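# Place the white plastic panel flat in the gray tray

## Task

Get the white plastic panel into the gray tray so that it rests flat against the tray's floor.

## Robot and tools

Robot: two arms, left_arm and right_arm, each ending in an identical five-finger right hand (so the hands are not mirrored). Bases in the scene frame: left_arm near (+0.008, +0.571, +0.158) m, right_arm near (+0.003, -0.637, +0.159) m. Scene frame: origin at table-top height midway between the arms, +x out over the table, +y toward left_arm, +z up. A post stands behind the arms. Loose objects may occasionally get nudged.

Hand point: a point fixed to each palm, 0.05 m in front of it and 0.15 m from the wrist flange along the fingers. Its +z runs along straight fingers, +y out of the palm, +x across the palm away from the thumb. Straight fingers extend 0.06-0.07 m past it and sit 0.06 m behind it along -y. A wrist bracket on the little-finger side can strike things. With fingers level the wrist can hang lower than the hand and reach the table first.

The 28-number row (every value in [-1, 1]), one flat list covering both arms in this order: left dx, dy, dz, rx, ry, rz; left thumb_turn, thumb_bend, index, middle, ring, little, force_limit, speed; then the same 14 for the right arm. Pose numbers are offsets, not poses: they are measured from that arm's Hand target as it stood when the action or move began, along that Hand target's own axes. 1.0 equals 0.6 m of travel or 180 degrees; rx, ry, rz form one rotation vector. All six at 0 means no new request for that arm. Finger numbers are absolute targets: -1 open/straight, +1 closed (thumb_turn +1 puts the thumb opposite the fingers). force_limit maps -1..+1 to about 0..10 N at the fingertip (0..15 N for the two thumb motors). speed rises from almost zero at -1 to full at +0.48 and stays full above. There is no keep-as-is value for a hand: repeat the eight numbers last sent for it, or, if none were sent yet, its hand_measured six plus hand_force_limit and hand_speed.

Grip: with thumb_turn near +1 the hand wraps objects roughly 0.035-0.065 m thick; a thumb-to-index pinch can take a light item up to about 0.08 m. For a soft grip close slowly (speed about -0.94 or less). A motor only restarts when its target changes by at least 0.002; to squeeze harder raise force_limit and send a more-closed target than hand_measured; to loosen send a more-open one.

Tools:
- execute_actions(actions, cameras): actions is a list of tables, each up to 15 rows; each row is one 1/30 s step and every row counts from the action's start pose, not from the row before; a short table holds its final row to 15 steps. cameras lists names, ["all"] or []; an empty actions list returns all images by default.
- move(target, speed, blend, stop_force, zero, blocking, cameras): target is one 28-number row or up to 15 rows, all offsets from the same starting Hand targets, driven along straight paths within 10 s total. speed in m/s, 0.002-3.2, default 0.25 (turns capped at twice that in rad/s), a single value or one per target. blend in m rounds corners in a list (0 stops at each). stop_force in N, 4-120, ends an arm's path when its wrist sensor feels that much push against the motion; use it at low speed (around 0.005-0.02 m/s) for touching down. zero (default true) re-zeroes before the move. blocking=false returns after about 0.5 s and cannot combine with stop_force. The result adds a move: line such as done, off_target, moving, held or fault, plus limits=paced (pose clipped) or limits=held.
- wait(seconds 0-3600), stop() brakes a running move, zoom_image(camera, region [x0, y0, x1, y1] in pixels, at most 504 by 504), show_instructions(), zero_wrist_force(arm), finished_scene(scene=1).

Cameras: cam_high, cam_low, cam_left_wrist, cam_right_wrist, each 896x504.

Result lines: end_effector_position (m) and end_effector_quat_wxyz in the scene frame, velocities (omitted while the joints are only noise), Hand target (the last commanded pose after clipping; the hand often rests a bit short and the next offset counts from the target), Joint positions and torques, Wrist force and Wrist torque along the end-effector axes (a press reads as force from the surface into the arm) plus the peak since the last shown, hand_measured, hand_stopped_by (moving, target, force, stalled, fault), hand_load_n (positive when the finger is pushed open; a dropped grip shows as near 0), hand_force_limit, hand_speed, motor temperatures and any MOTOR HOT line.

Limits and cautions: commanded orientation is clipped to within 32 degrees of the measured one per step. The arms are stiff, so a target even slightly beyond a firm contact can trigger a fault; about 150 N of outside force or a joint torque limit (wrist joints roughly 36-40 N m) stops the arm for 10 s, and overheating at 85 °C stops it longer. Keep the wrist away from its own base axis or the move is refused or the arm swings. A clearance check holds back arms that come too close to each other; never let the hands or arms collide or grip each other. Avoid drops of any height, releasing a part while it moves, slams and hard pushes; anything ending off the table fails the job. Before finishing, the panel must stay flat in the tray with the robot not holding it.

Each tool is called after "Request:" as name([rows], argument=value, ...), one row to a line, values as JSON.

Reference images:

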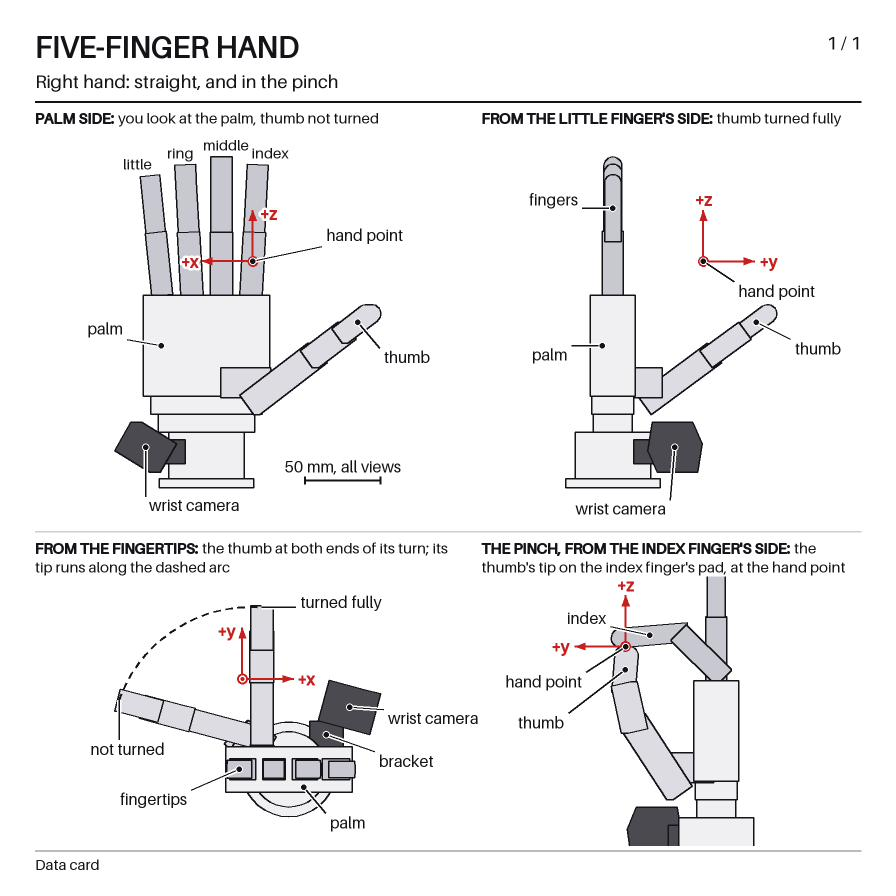

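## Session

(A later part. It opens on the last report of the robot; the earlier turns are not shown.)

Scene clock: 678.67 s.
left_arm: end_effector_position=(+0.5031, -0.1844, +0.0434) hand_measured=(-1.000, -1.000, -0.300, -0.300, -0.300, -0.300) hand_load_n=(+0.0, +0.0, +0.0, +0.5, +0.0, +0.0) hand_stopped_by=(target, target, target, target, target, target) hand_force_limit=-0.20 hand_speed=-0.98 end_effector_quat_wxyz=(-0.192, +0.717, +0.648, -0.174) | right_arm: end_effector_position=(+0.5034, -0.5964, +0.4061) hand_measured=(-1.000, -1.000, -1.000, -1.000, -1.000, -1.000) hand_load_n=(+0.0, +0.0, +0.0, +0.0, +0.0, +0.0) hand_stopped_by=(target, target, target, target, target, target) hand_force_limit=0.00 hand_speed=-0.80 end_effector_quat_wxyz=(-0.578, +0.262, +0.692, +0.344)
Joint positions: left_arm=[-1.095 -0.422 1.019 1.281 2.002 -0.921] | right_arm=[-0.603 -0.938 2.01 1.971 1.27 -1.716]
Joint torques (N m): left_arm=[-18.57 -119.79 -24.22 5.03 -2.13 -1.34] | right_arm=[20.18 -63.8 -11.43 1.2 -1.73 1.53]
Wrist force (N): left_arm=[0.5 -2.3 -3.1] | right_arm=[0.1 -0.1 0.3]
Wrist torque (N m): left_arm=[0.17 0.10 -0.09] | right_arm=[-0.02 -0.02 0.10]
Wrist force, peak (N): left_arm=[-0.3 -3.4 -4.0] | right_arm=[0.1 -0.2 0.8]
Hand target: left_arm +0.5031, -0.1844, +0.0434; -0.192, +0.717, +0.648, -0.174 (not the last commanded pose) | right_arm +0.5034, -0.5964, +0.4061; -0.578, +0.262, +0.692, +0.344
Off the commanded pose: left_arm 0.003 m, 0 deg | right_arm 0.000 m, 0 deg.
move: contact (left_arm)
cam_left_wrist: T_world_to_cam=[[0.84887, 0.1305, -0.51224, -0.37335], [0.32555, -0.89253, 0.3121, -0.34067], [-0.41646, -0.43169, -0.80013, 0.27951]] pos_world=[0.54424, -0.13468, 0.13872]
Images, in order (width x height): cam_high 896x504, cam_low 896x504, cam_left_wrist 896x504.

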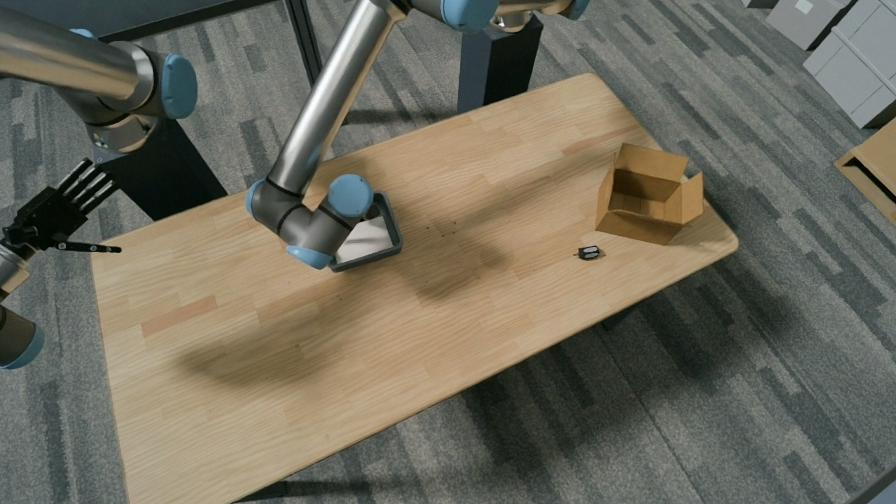

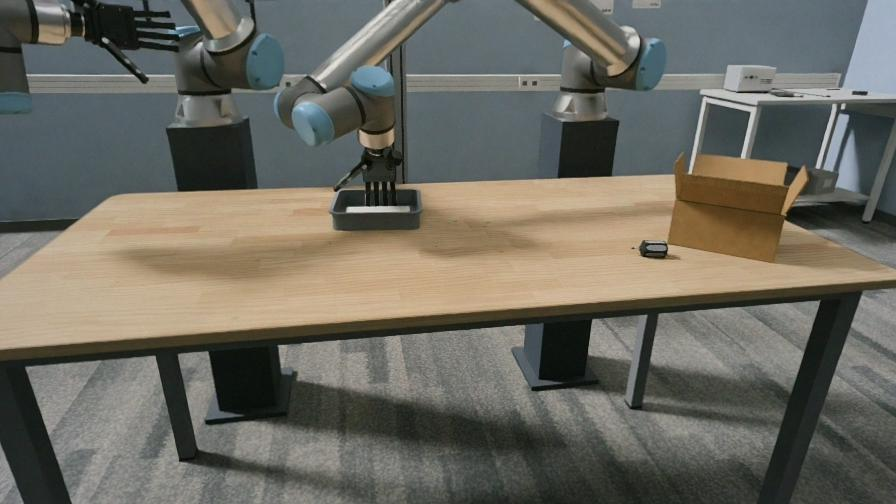

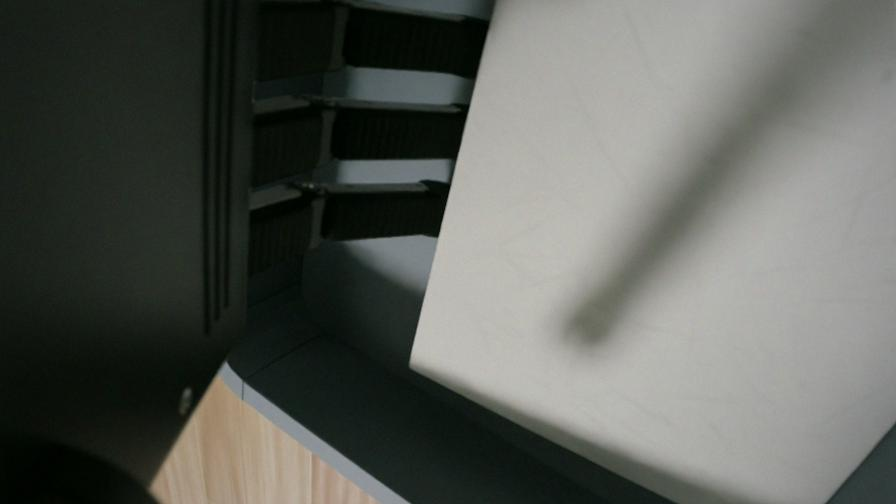

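Request:
move(target=[0,-0.0177,0.0093,0,0,0,-1,-1,-0.3,-0.3,-0.3,-0.3,-0.2,-0.98,0,0,0,0,0,0,-1,-1,-1,-1,-1,-1,0,-0.8], speed=0.004, cameras=["cam_low","cam_left_wrist","cam_high"])

Request:
zoom_image(camera="cam_low", region=[325, 160, 425, 235])

Request:
zoom_image(camera="cam_high", region=[330, 185, 400, 255])

Scene clock: 686.67 s.
left_arm: end_effector_position=(+0.4911, -0.1832, +0.0439) hand_measured=(-1.000, -1.000, -0.300, -0.300, -0.300, -0.300) hand_load_n=(+0.0, -0.5, +0.0, +0.0, +0.0, +0.0) hand_stopped_by=(target, target, target, target, target, target) hand_force_limit=-0.20 hand_speed=-0.98 end_effector_quat_wxyz=(-0.192, +0.717, +0.648, -0.174) | right_arm: end_effector_position=(+0.5034, -0.5964, +0.4061) hand_measured=(-1.000, -1.000, -1.000, -1.000, -1.000, -1.000) hand_load_n=(+0.0, +0.0, +0.0, +0.0, -0.5, +0.0) hand_stopped_by=(target, target, target, target, target, target) hand_force_limit=0.00 hand_speed=-0.80 end_effector_quat_wxyz=(-0.578, +0.262, +0.692, +0.344)
Joint positions: left_arm=[-1.106 -0.436 1.048 1.262 2.005 -0.933] | right_arm=[-0.603 -0.938 2.01 1.971 1.27 -1.716]
Joint torques (N m): left_arm=[-15.47 -115.91 -27.59 3.15 3.57 -1.75] | right_arm=[21.21 -63.9 -11.31 0.9 -1.5 1.46]
Wrist force (N): left_arm=[0.0 1.3 0.0] | right_arm=[-0.1 0.4 0.4]
Wrist torque (N m): left_arm=[-0.01 0.03 0.14] | right_arm=[0.06 0.00 0.11]
Wrist force, peak (N): left_arm=[0.5 -2.6 -3.4] | right_arm=[-0.1 0.3 0.8]
Hand target: left_arm +0.4911, -0.1832, +0.0439; -0.192, +0.717, +0.648, -0.174 | right_arm +0.5034, -0.5964, +0.4061; -0.578, +0.262, +0.692, +0.344
Off the commanded pose: left_arm 0.000 m, 0 deg | right_arm 0.000 m, 0 deg.
move: done
cam_left_wrist: T_world_to_cam=[[0.84888, 0.13051, -0.51223, -0.36307], [0.32551, -0.89257, 0.31202, -0.33583], [-0.41648, -0.43161, -0.80016, 0.27546]] pos_world=[0.53224, -0.13348, 0.13922]
Images, in order (width x height): cam_high 896x504, cam_low 896x504, cam_left_wrist 896x504.

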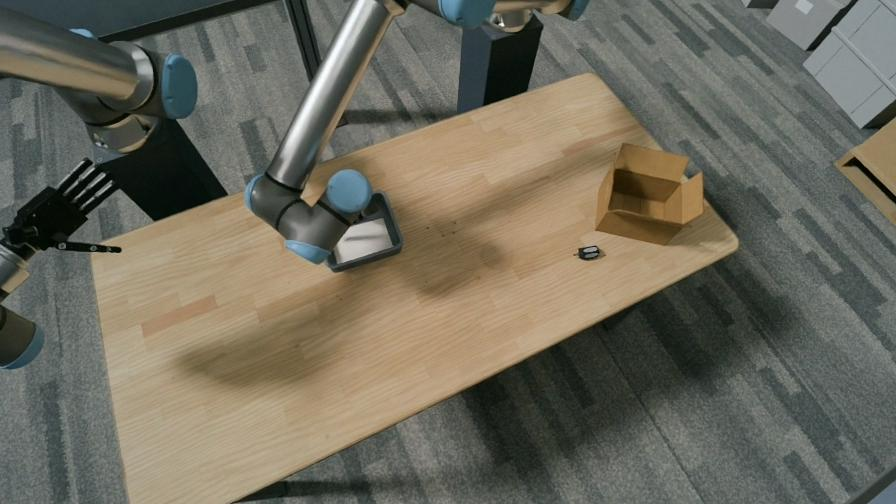

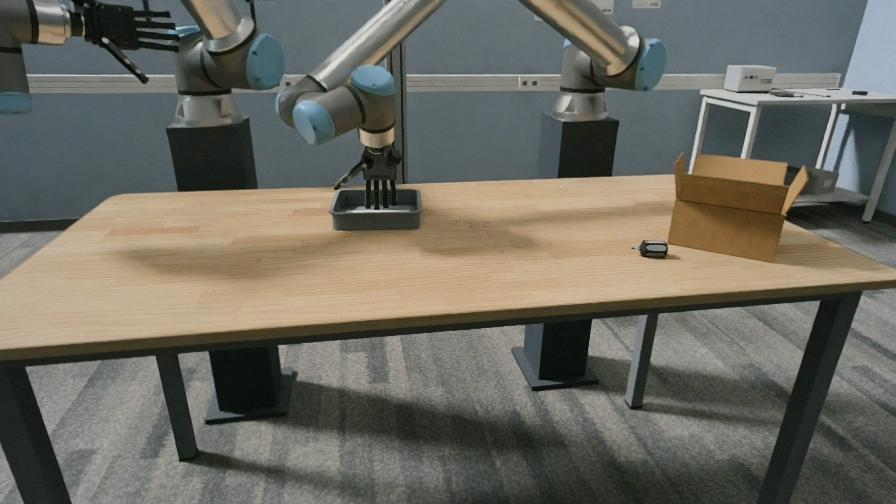

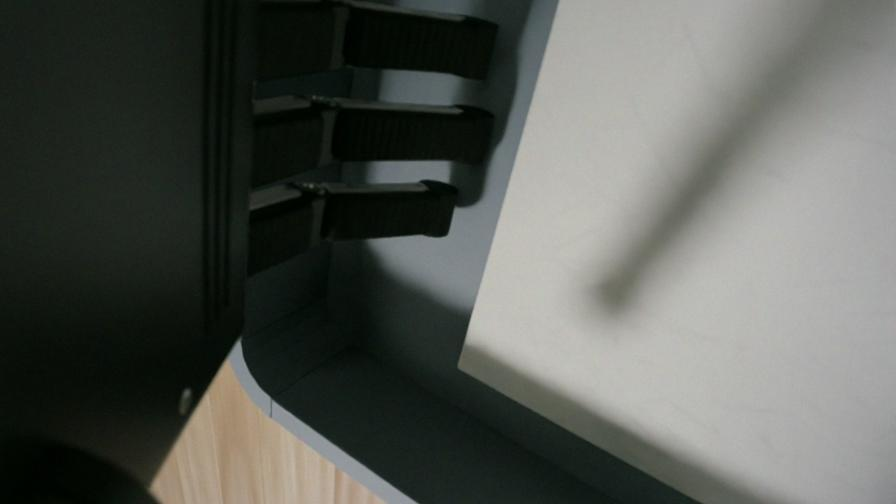

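Scaled by 5.040 from the camera's image (finer frame: 1280x720).

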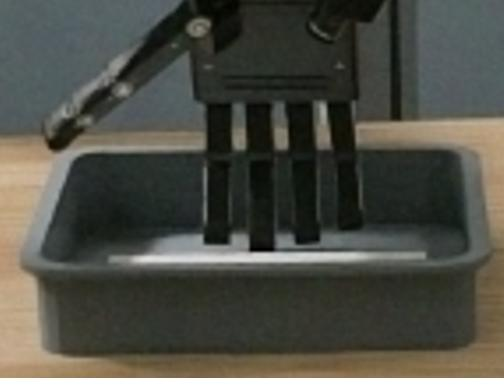

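Scaled by 7.200 from the camera's image (finer frame: 1280x720).

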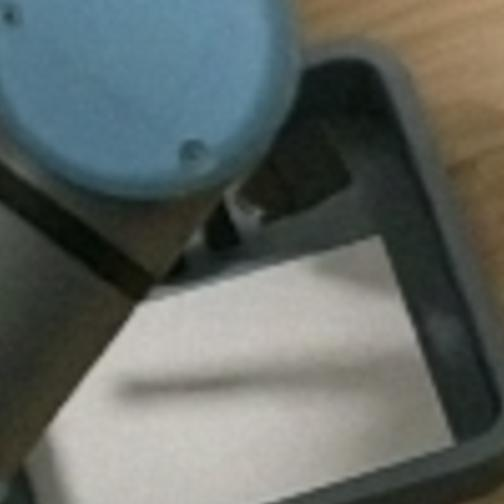

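Request:
move(target=[0,-0.0917,-0.1588,0,0,0,-1,-1,-0.3,-0.3,-0.3,-0.3,-0.2,-0.98,0,0,0,0,0,0,-1,-1,-1,-1,-1,-1,0,-0.8], speed=0.08, cameras=["all"])

Request:
zoom_image(camera="cam_high", region=[300, 180, 410, 280])

Request:
zoom_image(camera="cam_right_wrist", region=[400, 260, 640, 490])

Scene clock: 708.83 s.
left_arm: end_effector_position=(+0.4911, -0.1832, +0.1541) hand_measured=(-1.000, -1.000, -0.300, -0.300, -0.300, -0.300) hand_load_n=(+0.0, +0.0, +0.0, +0.0, +0.0, +0.0) hand_stopped_by=(target, target, target, target, target, target) hand_force_limit=-0.20 hand_speed=-0.98 end_effector_quat_wxyz=(-0.192, +0.717, +0.648, -0.174) end_effector_velocity=(+0.000, -0.001, -0.005) end_effector_angular_velocity=(-0.003, -0.001, +0.000) | right_arm: end_effector_position=(+0.5034, -0.5964, +0.4061) hand_measured=(-1.000, -1.000, -1.000, -1.000, -1.000, -1.000) hand_load_n=(+0.0, +0.0, +0.0, +0.0, +0.0, +0.0) hand_stopped_by=(target, target, target, target, target, target) hand_force_limit=0.00 hand_speed=-0.80 end_effector_quat_wxyz=(-0.578, +0.262, +0.692, +0.344)
Joint positions: left_arm=[-1.106 -0.546 1.053 1.366 2.005 -0.933] | right_arm=[-0.603 -0.938 2.01 1.971 1.27 -1.716]
Joint velocities: left_arm=[0 0.004 0 -0.007 0 0] | right_arm=[within noise]
Joint torques (N m): left_arm=[19.42 -98.81 -31.34 2.13 -1.64 1.97] | right_arm=[21.6 -62.7 -10.76 1.26 -1.68 1.9]
Wrist force (N): left_arm=[-0.3 1.4 -0.2] | right_arm=[0.0 0.2 0.4]
Wrist torque (N m): left_arm=[0.03 0.07 0.11] | right_arm=[0.03 -0.02 0.11]
Wrist force, peak (N): left_arm=[-0.1 1.8 1.1] | right_arm=[-0.2 0.2 0.8]
Hand target: left_arm +0.4911, -0.1831, +0.1539; -0.192, +0.717, +0.648, -0.174 | right_arm +0.5034, -0.5964, +0.4061; -0.578, +0.262, +0.692, +0.344
Off the commanded pose: left_arm 0.000 m, 0 deg | right_arm 0.000 m, 0 deg.
move: done
cam_left_wrist: T_world_to_cam=[[0.84888, 0.13051, -0.51223, -0.30671], [0.32551, -0.89257, 0.31202, -0.37024], [-0.41648, -0.43161, -0.80016, 0.36368]] pos_world=[0.53234, -0.13348, 0.24942]
cam_right_wrist: T_world_to_cam=[[0.66507, 0.60339, 0.44001, -0.15396], [0.67878, -0.24276, -0.69306, -0.20816], [-0.31137, 0.7596, -0.57102, 0.9595]] pos_world=[0.54245, -0.68646, 0.47137]

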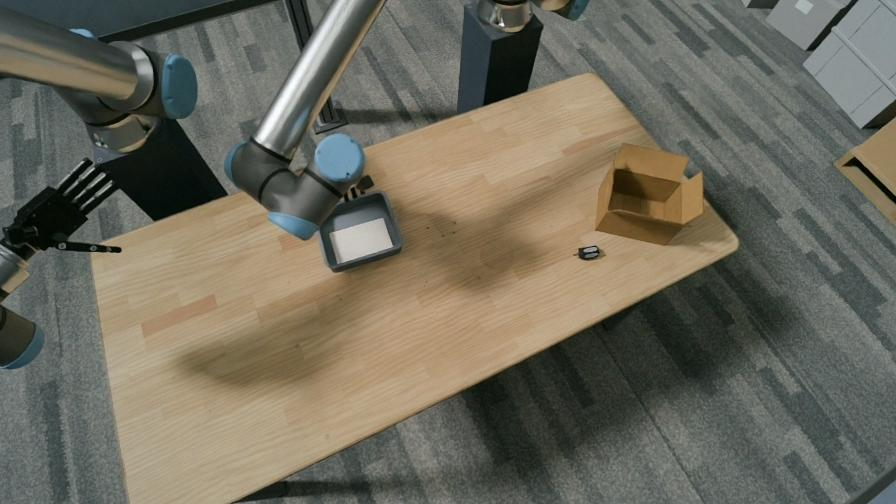

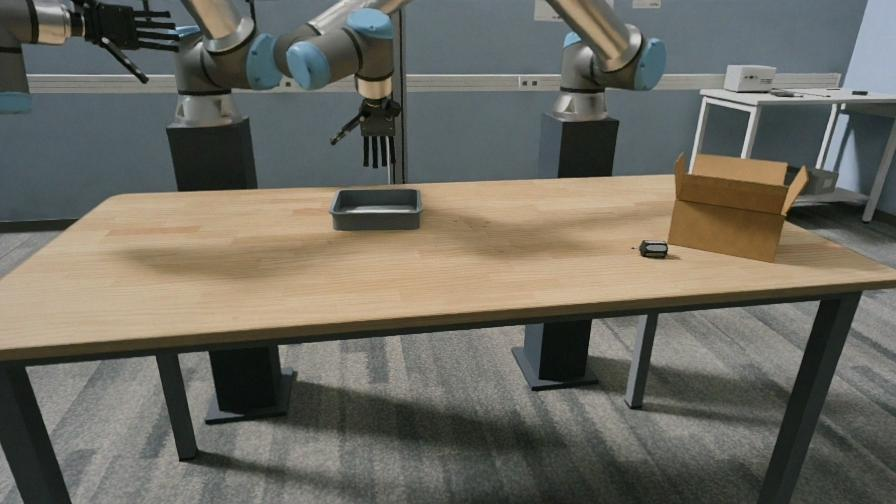

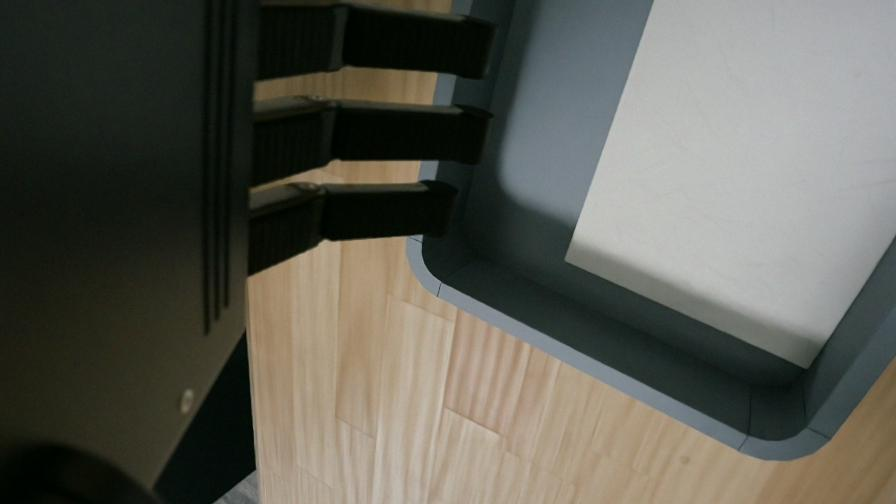

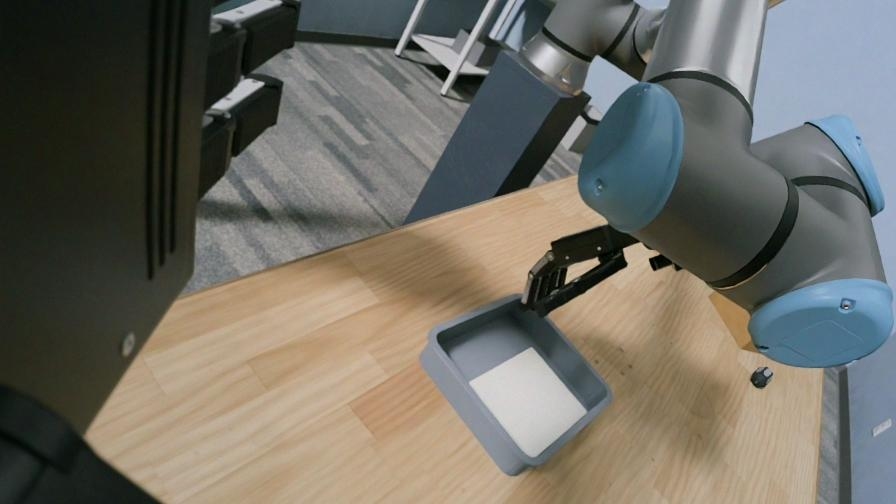

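Scaled by 4.582 from the camera's image (finer frame: 1280x720).

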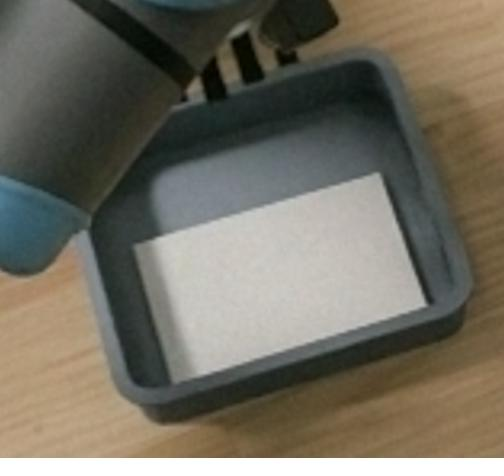

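Scaled by 2.100 from the camera's image (finer frame: 1280x720).

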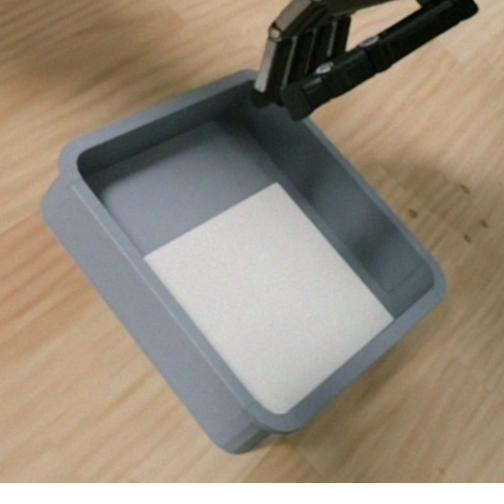

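Request:
move([
  [0,0.0837,-0.0483,0,0,0,-1,-1,-0.3,-0.3,-0.3,-0.3,-0.2,-0.98,0,0,0,0,0,0,-1,-1,-1,-1,-1,-1,0,-0.8],
  [0,0.1604,0.0845,0,0,0,-1,-1,-0.3,-0.3,-0.3,-0.3,-0.2,-0.98,0,0,0,0,0,0,-1,-1,-1,-1,-1,-1,0,-0.8],
], speed=0.08, blend=[0.015,0], cameras=["cam_low"])

Request:
move(target=[0,0.0142,0.0246,0,0,0,-1,-1,-0.3,-0.3,-0.3,-0.3,-0.2,-0.98,0,0,0,0,0,0,-1,-1,-1,-1,-1,-1,0,-0.8], speed=0.006, stop_force=4, cameras=["cam_low","cam_left_wrist"])

Scene clock: 728.80 s.
left_arm: end_effector_position=(+0.5489, -0.1891, +0.0618) hand_measured=(-1.000, -1.000, -0.300, -0.300, -0.300, -0.300) hand_load_n=(+0.0, +0.0, +0.0, +0.0, +0.0, +0.5) hand_stopped_by=(target, target, target, target, target, target) hand_force_limit=-0.20 hand_speed=-0.98 end_effector_quat_wxyz=(-0.192, +0.717, +0.648, -0.174) | right_arm: end_effector_position=(+0.5034, -0.5964, +0.4061) hand_measured=(-1.000, -1.000, -1.000, -1.000, -1.000, -1.000) hand_load_n=(+0.0, +0.0, +0.0, +0.0, +0.0, +0.0) hand_stopped_by=(target, target, target, target, target, target) hand_force_limit=0.00 hand_speed=-0.80 end_effector_quat_wxyz=(-0.578, +0.262, +0.692, +0.344)
Joint positions: left_arm=[-1.054 -0.384 0.904 1.376 1.989 -0.879] | right_arm=[-0.603 -0.938 2.01 1.971 1.27 -1.716]
Joint torques (N m): left_arm=[-20.97 -126.93 -33.91 7.21 2.72 -1.69] | right_arm=[22.55 -64.71 -11.17 1.35 -1.73 1.63]
Wrist force (N): left_arm=[-0.2 0.8 -0.4] | right_arm=[-0.1 0.2 0.1]
Wrist torque (N m): left_arm=[-0.04 0.07 -0.06] | right_arm=[0.04 0.02 0.10]
Wrist force, peak (N): left_arm=[-0.1 1.7 0.2] | right_arm=[0.1 0.4 0.7]
Hand target: left_arm +0.5488, -0.1890, +0.0619; -0.192, +0.717, +0.648, -0.174 | right_arm +0.5034, -0.5964, +0.4061; -0.578, +0.262, +0.692, +0.344
Off the commanded pose: left_arm 0.000 m, 0 deg | right_arm 0.000 m, 0 deg.
move: done

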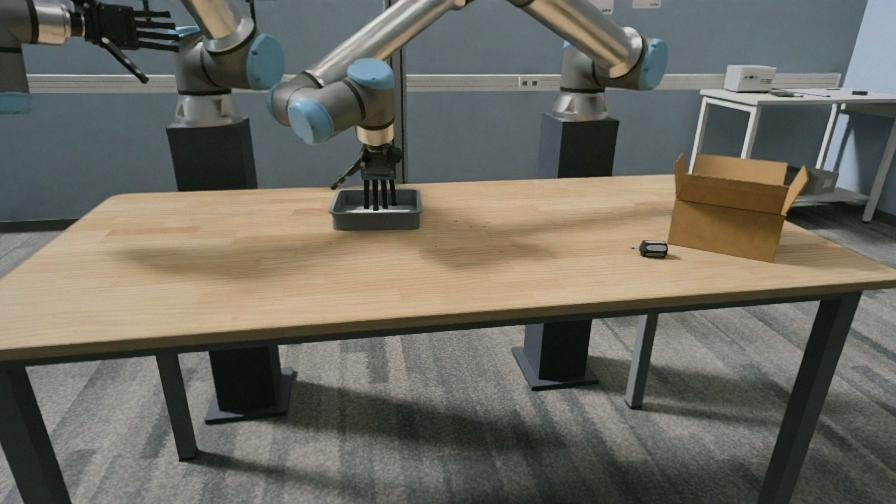

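Scene clock: 731.90 s.
left_arm: end_effector_position=(+0.5488, -0.1890, +0.0494) hand_measured=(-1.000, -1.000, -0.300, -0.300, -0.300, -0.300) hand_load_n=(+0.0, +0.0, +0.0, +0.0, +0.0, +0.0) hand_stopped_by=(target, target, target, target, target, target) hand_force_limit=-0.20 hand_speed=-0.98 end_effector_quat_wxyz=(-0.192, +0.717, +0.648, -0.174) | right_arm: end_effector_position=(+0.5034, -0.5964, +0.4061) hand_measured=(-1.000, -1.000, -1.000, -1.000, -1.000, -1.000) hand_load_n=(+0.0, +0.0, +0.0, +0.0, +0.0, +0.0) hand_stopped_by=(target, target, target, target, target, target) hand_force_limit=0.00 hand_speed=-0.80 end_effector_quat_wxyz=(-0.578, +0.262, +0.692, +0.344)
Joint positions: left_arm=[-1.054 -0.371 0.901 1.366 1.989 -0.879] | right_arm=[-0.603 -0.938 2.01 1.971 1.27 -1.716]
Joint torques (N m): left_arm=[-15.81 -123.82 -24.68 5.18 1.18 -1.62] | right_arm=[20.81 -62.69 -10.38 1.22 -1.45 1.63]
Wrist force (N): left_arm=[1.0 -2.2 -3.6] | right_arm=[0.0 0.2 0.3]
Wrist torque (N m): left_arm=[0.13 0.11 -0.09] | right_arm=[0.02 -0.01 0.11]
Wrist force, peak (N): left_arm=[0.3 -4.3 -5.3] | right_arm=[-0.3 0.1 0.8]
Hand target: left_arm +0.5488, -0.1890, +0.0494; -0.192, +0.717, +0.648, -0.174 (not the last commanded pose) | right_arm +0.5034, -0.5964, +0.4061; -0.578, +0.262, +0.692, +0.344
Off the commanded pose: left_arm 0.005 m, 0 deg | right_arm 0.000 m, 0 deg.
move: contact (left_arm)
cam_left_wrist: T_world_to_cam=[[0.84888, 0.13051, -0.51223, -0.40856], [0.32551, -0.89257, 0.31202, -0.36153], [-0.41648, -0.43161, -0.80016, 0.30143]] pos_world=[0.59004, -0.13928, 0.14472]

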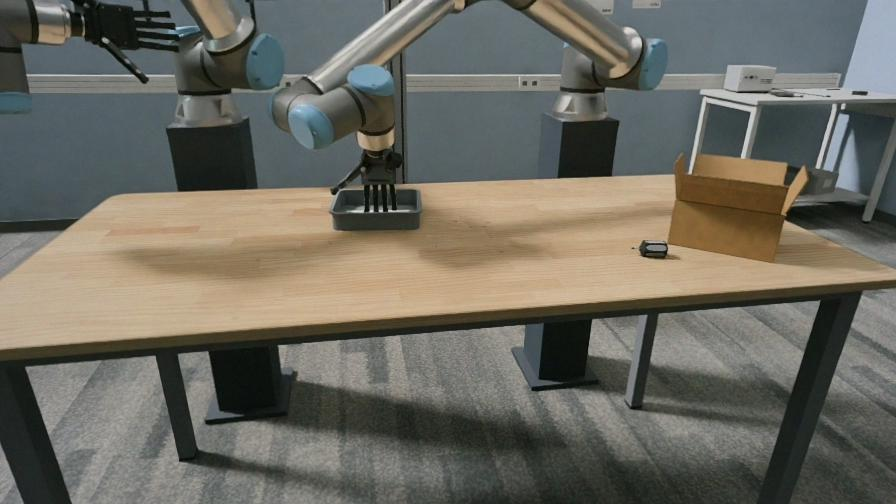

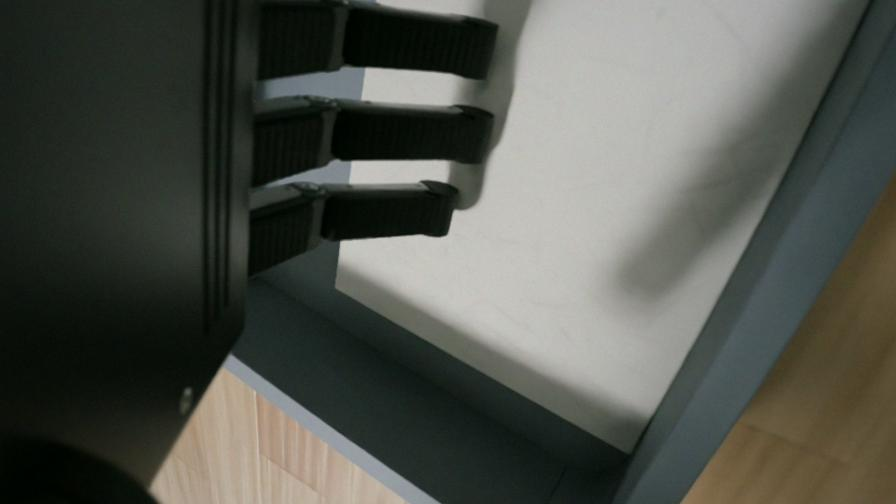

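Request:
move(target=[0,-0.0173,0.0103,0,0,0,-1,-1,-0.3,-0.3,-0.3,-0.3,-0.2,-0.98,0,0,0,0,0,0,-1,-1,-1,-1,-1,-1,0,-0.8], speed=0.01, cameras=["cam_left_wrist"])

Scene clock: 736.57 s.
left_arm: end_effector_position=(+0.5367, -0.1878, +0.0492) hand_measured=(-1.000, -1.000, -0.300, -0.300, -0.300, -0.300) hand_load_n=(+0.0, +0.0, +0.0, +0.0, +0.0, +0.0) hand_stopped_by=(target, target, target, target, target, target) hand_force_limit=-0.20 hand_speed=-0.98 end_effector_quat_wxyz=(-0.192, +0.717, +0.648, -0.174) | right_arm: end_effector_position=(+0.5034, -0.5964, +0.4061) hand_measured=(-1.000, -1.000, -1.000, -1.000, -1.000, -1.000) hand_load_n=(+0.0, +0.0, +0.0, +0.0, +0.0, +0.0) hand_stopped_by=(target, target, target, target, target, target) hand_force_limit=0.00 hand_speed=-0.80 end_effector_quat_wxyz=(-0.578, +0.262, +0.692, +0.344)
Joint positions: left_arm=[-1.065 -0.387 0.935 1.344 1.993 -0.89] | right_arm=[-0.603 -0.938 2.01 1.971 1.27 -1.716]
Joint torques (N m): left_arm=[-7.88 -110.45 -36.21 4.71 3.18 -1.32] | right_arm=[20.47 -63.38 -11.57 1.44 -1.47 1.8]
Wrist force (N): left_arm=[0.1 0.8 -0.5] | right_arm=[0.0 0.2 0.4]
Wrist torque (N m): left_arm=[-0.04 0.03 0.02] | right_arm=[0.02 -0.02 0.11]
Wrist force, peak (N): left_arm=[0.9 -2.2 -3.5] | right_arm=[-0.1 -0.1 0.9]
Hand target: left_arm +0.5368, -0.1878, +0.0492; -0.192, +0.717, +0.648, -0.174 | right_arm +0.5034, -0.5964, +0.4061; -0.578, +0.262, +0.692, +0.344
Off the commanded pose: left_arm 0.000 m, 0 deg | right_arm 0.000 m, 0 deg.
move: done
cam_left_wrist: T_world_to_cam=[[0.84888, 0.13051, -0.51223, -0.39855], [0.32551, -0.89257, 0.31202, -0.35646], [-0.41648, -0.43161, -0.80016, 0.29674]] pos_world=[0.57794, -0.13808, 0.14452]

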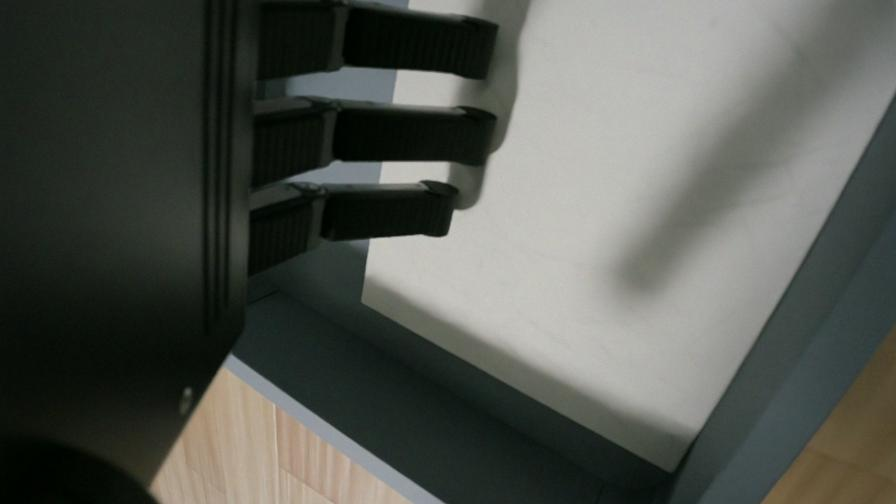

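Request:
move(target=[0,0.0042,0.0072,0,0,0,-1,-1,-0.3,-0.3,-0.3,-0.3,-0.2,-0.98,0,0,0,0,0,0,-1,-1,-1,-1,-1,-1,0,-0.8], speed=0.004, stop_force=6)

Request:
move(target=[0,-0.0140,0.0092,0,0,0,-1,-1,-0.3,-0.3,-0.3,-0.3,-0.2,-0.98,0,0,0,0,0,0,-1,-1,-1,-1,-1,-1,0,-0.8], speed=0.01, cameras=["cam_left_wrist"])

Scene clock: 743.17 s.
left_arm: end_effector_position=(+0.5368, -0.1878, +0.0487) hand_measured=(-1.000, -1.000, -0.300, -0.300, -0.300, -0.300) hand_load_n=(+0.0, +0.0, +0.0, +0.0, +0.0, +0.0) hand_stopped_by=(target, target, target, target, target, target) hand_force_limit=-0.20 hand_speed=-0.98 end_effector_quat_wxyz=(-0.192, +0.717, +0.648, -0.174) | right_arm: end_effector_position=(+0.5034, -0.5964, +0.4061) hand_measured=(-1.000, -1.000, -1.000, -1.000, -1.000, -1.000) hand_load_n=(+0.0, +0.0, +0.0, -0.5, +0.0, +0.0) hand_stopped_by=(target, target, target, target, target, target) hand_force_limit=0.00 hand_speed=-0.80 end_effector_quat_wxyz=(-0.578, +0.262, +0.692, +0.344)
Joint positions: left_arm=[-1.065 -0.387 0.934 1.344 1.993 -0.89] | right_arm=[-0.603 -0.938 2.01 1.971 1.27 -1.716]
Joint torques (N m): left_arm=[19.25 -120.66 -25.31 5.11 -1.85 1.92] | right_arm=[21.9 -64.41 -12.37 1.41 -1.63 1.82]
Wrist force (N): left_arm=[-0.2 -3.6 -4.6] | right_arm=[-0.1 0.0 0.5]
Wrist torque (N m): left_arm=[0.20 0.20 -0.09] | right_arm=[-0.01 0.00 0.09]
Wrist force, peak (N): left_arm=[-0.5 -5.1 -6.0] | right_arm=[-0.1 0.5 0.8]
Hand target: left_arm +0.5368, -0.1877, +0.0487; -0.192, +0.717, +0.648, -0.174 (not the last commanded pose) | right_arm +0.5034, -0.5964, +0.4061; -0.578, +0.262, +0.692, +0.344
Off the commanded pose: left_arm 0.005 m, 0 deg | right_arm 0.000 m, 0 deg.
move: contact (left_arm)

Scene clock: 744.40 s.
left_arm: end_effector_position=(+0.5267, -0.1867, +0.0482) hand_measured=(-1.000, -1.000, -0.300, -0.300, -0.300, -0.300) hand_load_n=(+0.0, +0.0, +0.0, -3.0, +0.0, +0.0) hand_stopped_by=(target, target, target, target, target, target) hand_force_limit=-0.20 hand_speed=-0.98 end_effector_quat_wxyz=(-0.192, +0.717, +0.648, -0.174) | right_arm: end_effector_position=(+0.5034, -0.5964, +0.4061) hand_measured=(-1.000, -1.000, -1.000, -1.000, -1.000, -1.000) hand_load_n=(+0.0, +0.0, +0.0, +0.0, +0.0, +0.0) hand_stopped_by=(target, target, target, target, target, target) hand_force_limit=0.00 hand_speed=-0.80 end_effector_quat_wxyz=(-0.578, +0.262, +0.692, +0.344)
Joint positions: left_arm=[-1.074 -0.399 0.961 1.325 1.995 -0.899] | right_arm=[-0.603 -0.938 2.01 1.971 1.27 -1.716]
Joint torques (N m): left_arm=[-9.96 -104.61 -34.49 4.26 2.89 -0.96] | right_arm=[22.92 -64.15 -12.01 1.58 -1.57 1.87]
Wrist force (N): left_arm=[-0.1 0.3 -4.8] | right_arm=[-0.1 -0.2 0.3]
Wrist torque (N m): left_arm=[0.09 0.15 0.17] | right_arm=[-0.02 0.00 0.09]
Wrist force, peak (N): left_arm=[0.0 -3.3 -4.7] | right_arm=[-0.3 0.1 0.6]
Hand target: left_arm +0.5268, -0.1867, +0.0482; -0.192, +0.717, +0.648, -0.174 | right_arm +0.5034, -0.5964, +0.4061; -0.578, +0.262, +0.692, +0.344
Off the commanded pose: left_arm 0.000 m, 0 deg | right_arm 0.000 m, 0 deg.
move: done
cam_left_wrist: T_world_to_cam=[[0.84885, 0.13055, -0.51226, -0.39073], [0.32549, -0.89263, 0.31188, -0.35195], [-0.41655, -0.43147, -0.8002, 0.29219]] pos_world=[0.56794, -0.13708, 0.14342]

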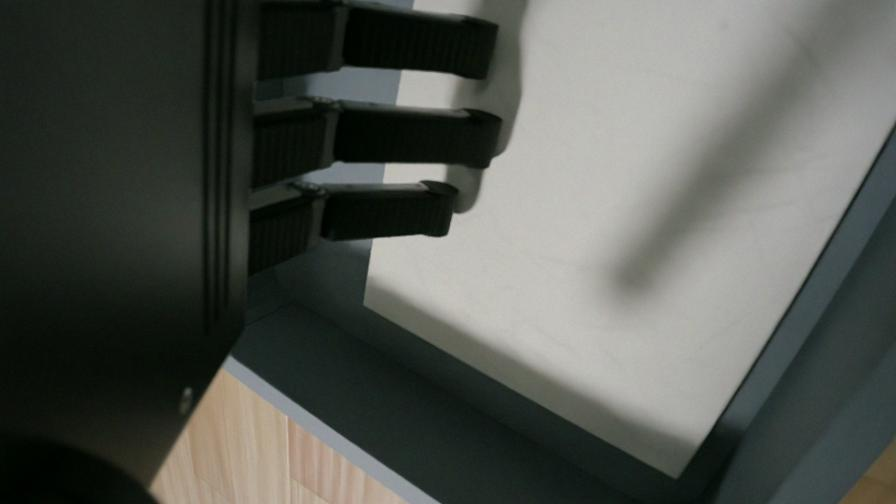

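Request:
move(target=[0,-0.1250,-0.2165,0,0,0,-1,-1,-0.3,-0.3,-0.3,-0.3,-0.2,-0.98,0,0,0,0,0,0,-1,-1,-1,-1,-1,-1,0,-0.8], speed=0.08, cameras=["all"])

Request:
zoom_image(camera="cam_right_wrist", region=[400, 260, 640, 490])

Request:
zoom_image(camera="cam_high", region=[300, 180, 410, 280])

Scene clock: 749.80 s.
left_arm: end_effector_position=(+0.5269, -0.1868, +0.1984) hand_measured=(-1.000, -1.000, -0.300, -0.300, -0.300, -0.300) hand_load_n=(+0.5, +0.0, +0.0, +0.0, +0.0, +0.0) hand_stopped_by=(target, target, target, target, target, target) hand_force_limit=-0.20 hand_speed=-0.98 end_effector_quat_wxyz=(-0.192, +0.717, +0.648, -0.174) end_effector_velocity=(+0.001, +0.000, -0.004) end_effector_angular_velocity=(-0.001, -0.001, +0.000) | right_arm: end_effector_position=(+0.5034, -0.5964, +0.4061) hand_measured=(-1.000, -1.000, -1.000, -1.000, -1.000, -1.000) hand_load_n=(+0.0, +0.0, +0.0, +0.0, +0.0, +0.0) hand_stopped_by=(target, target, target, target, target, target) hand_force_limit=0.00 hand_speed=-0.80 end_effector_quat_wxyz=(-0.578, +0.262, +0.692, +0.344)
Joint positions: left_arm=[-1.073 -0.539 0.956 1.471 1.995 -0.899] | right_arm=[-0.603 -0.938 2.01 1.971 1.27 -1.716]
Joint velocities: left_arm=[0 0.003 0.001 -0.006 -0.001 0] | right_arm=[within noise]
Joint torques (N m): left_arm=[21.42 -102.41 -27.52 2.69 -1.81 1.96] | right_arm=[20.25 -62.77 -11.66 1.59 -1.38 1.72]
Wrist force (N): left_arm=[0.2 1.2 -0.1] | right_arm=[-0.1 0.0 0.5]
Wrist torque (N m): left_arm=[0.00 -0.01 0.19] | right_arm=[-0.01 -0.01 0.10]
Wrist force, peak (N): left_arm=[0.6 -0.4 -5.5] | right_arm=[0.0 0.0 0.9]
Hand target: left_arm +0.5268, -0.1867, +0.1981; -0.192, +0.717, +0.648, -0.174 | right_arm +0.5034, -0.5964, +0.4061; -0.578, +0.262, +0.692, +0.344
Off the commanded pose: left_arm 0.000 m, 0 deg | right_arm 0.000 m, 0 deg.
move: done
cam_left_wrist: T_world_to_cam=[[0.84884, 0.13054, -0.51227, -0.31387], [0.32553, -0.89259, 0.31195, -0.39886], [-0.41653, -0.43156, -0.80017, 0.41239]] pos_world=[0.56804, -0.13708, 0.29362]
cam_right_wrist: T_world_to_cam=[[0.66507, 0.60339, 0.44001, -0.15396], [0.67878, -0.24276, -0.69306, -0.20816], [-0.31137, 0.7596, -0.57102, 0.9595]] pos_world=[0.54245, -0.68646, 0.47137]

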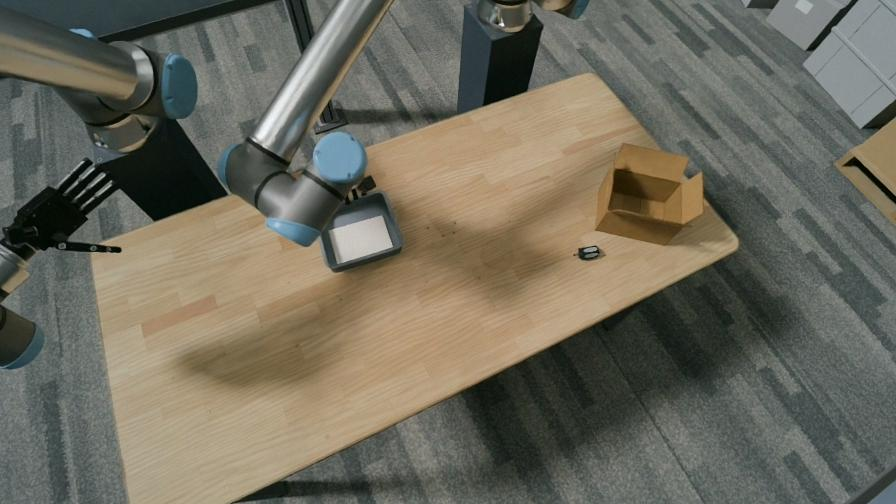

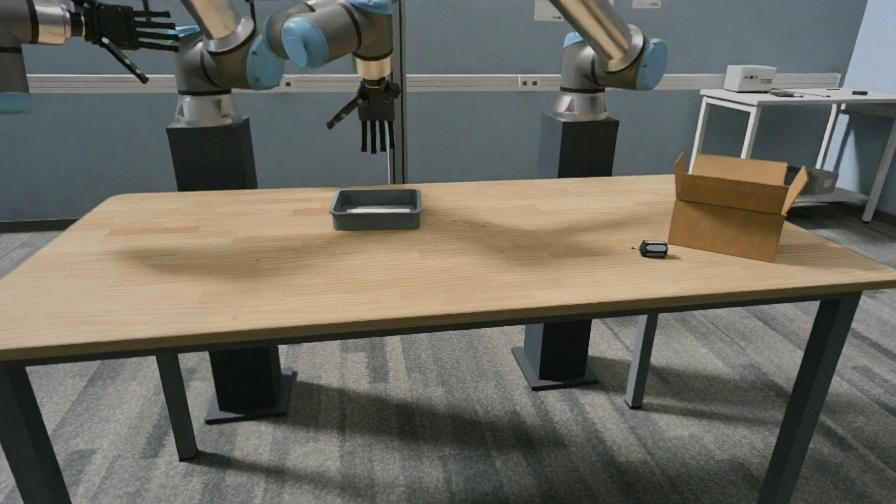

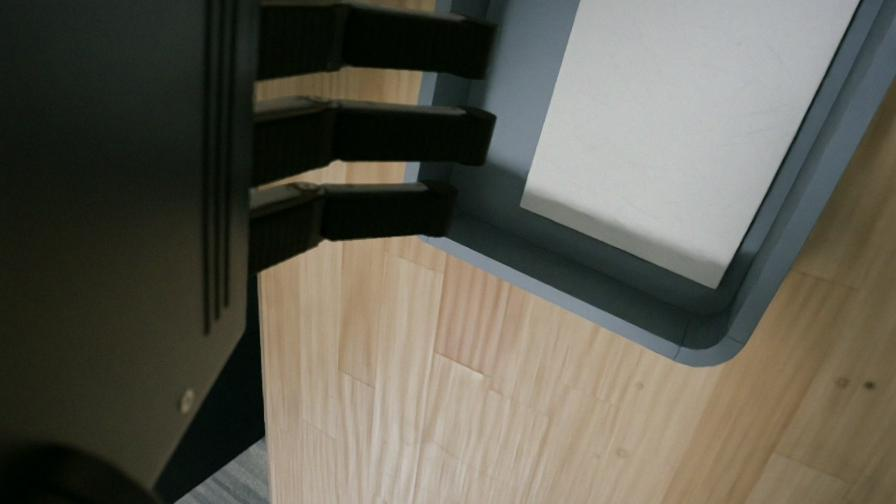

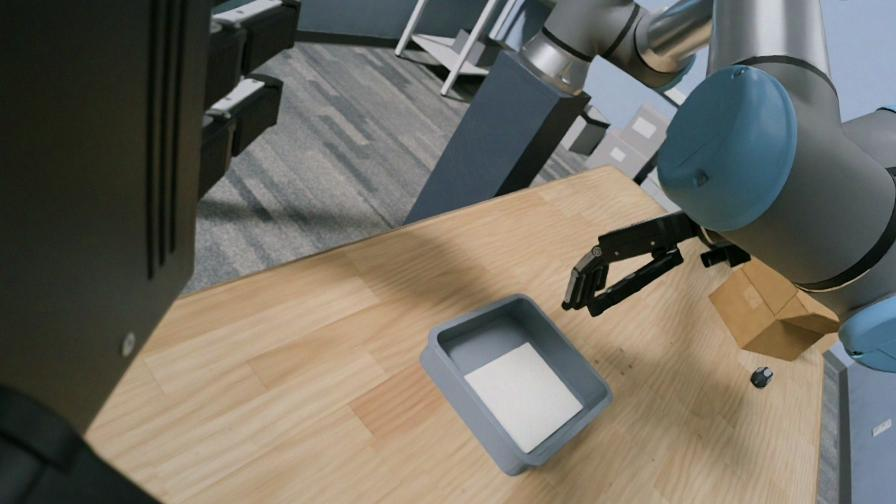

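Scaled by 2.100 from the camera's image (finer frame: 1280x720).

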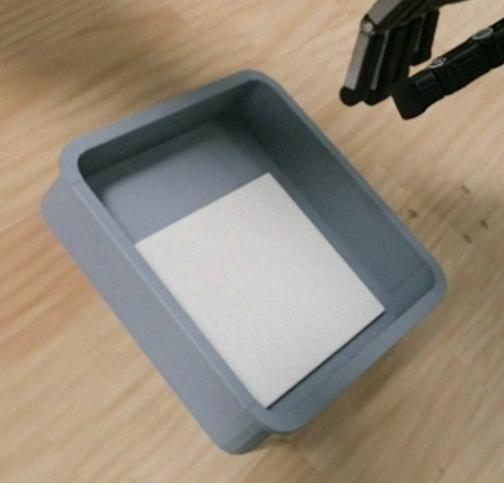

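Scaled by 4.582 from the camera's image (finer frame: 1280x720).

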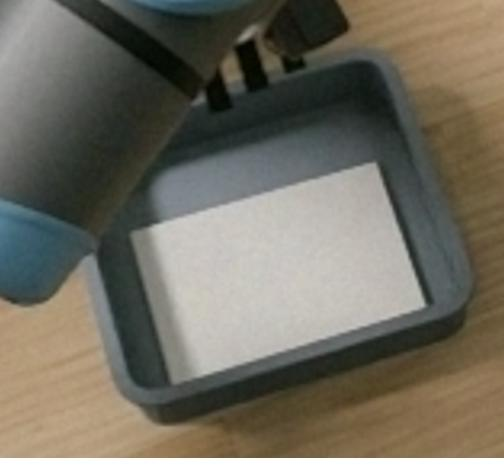

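The panel lies flat on the tray floor, clear of the walls, and both arms are off it.

Request:
finished_scene(scene=1)

The scene is finished: the task was done.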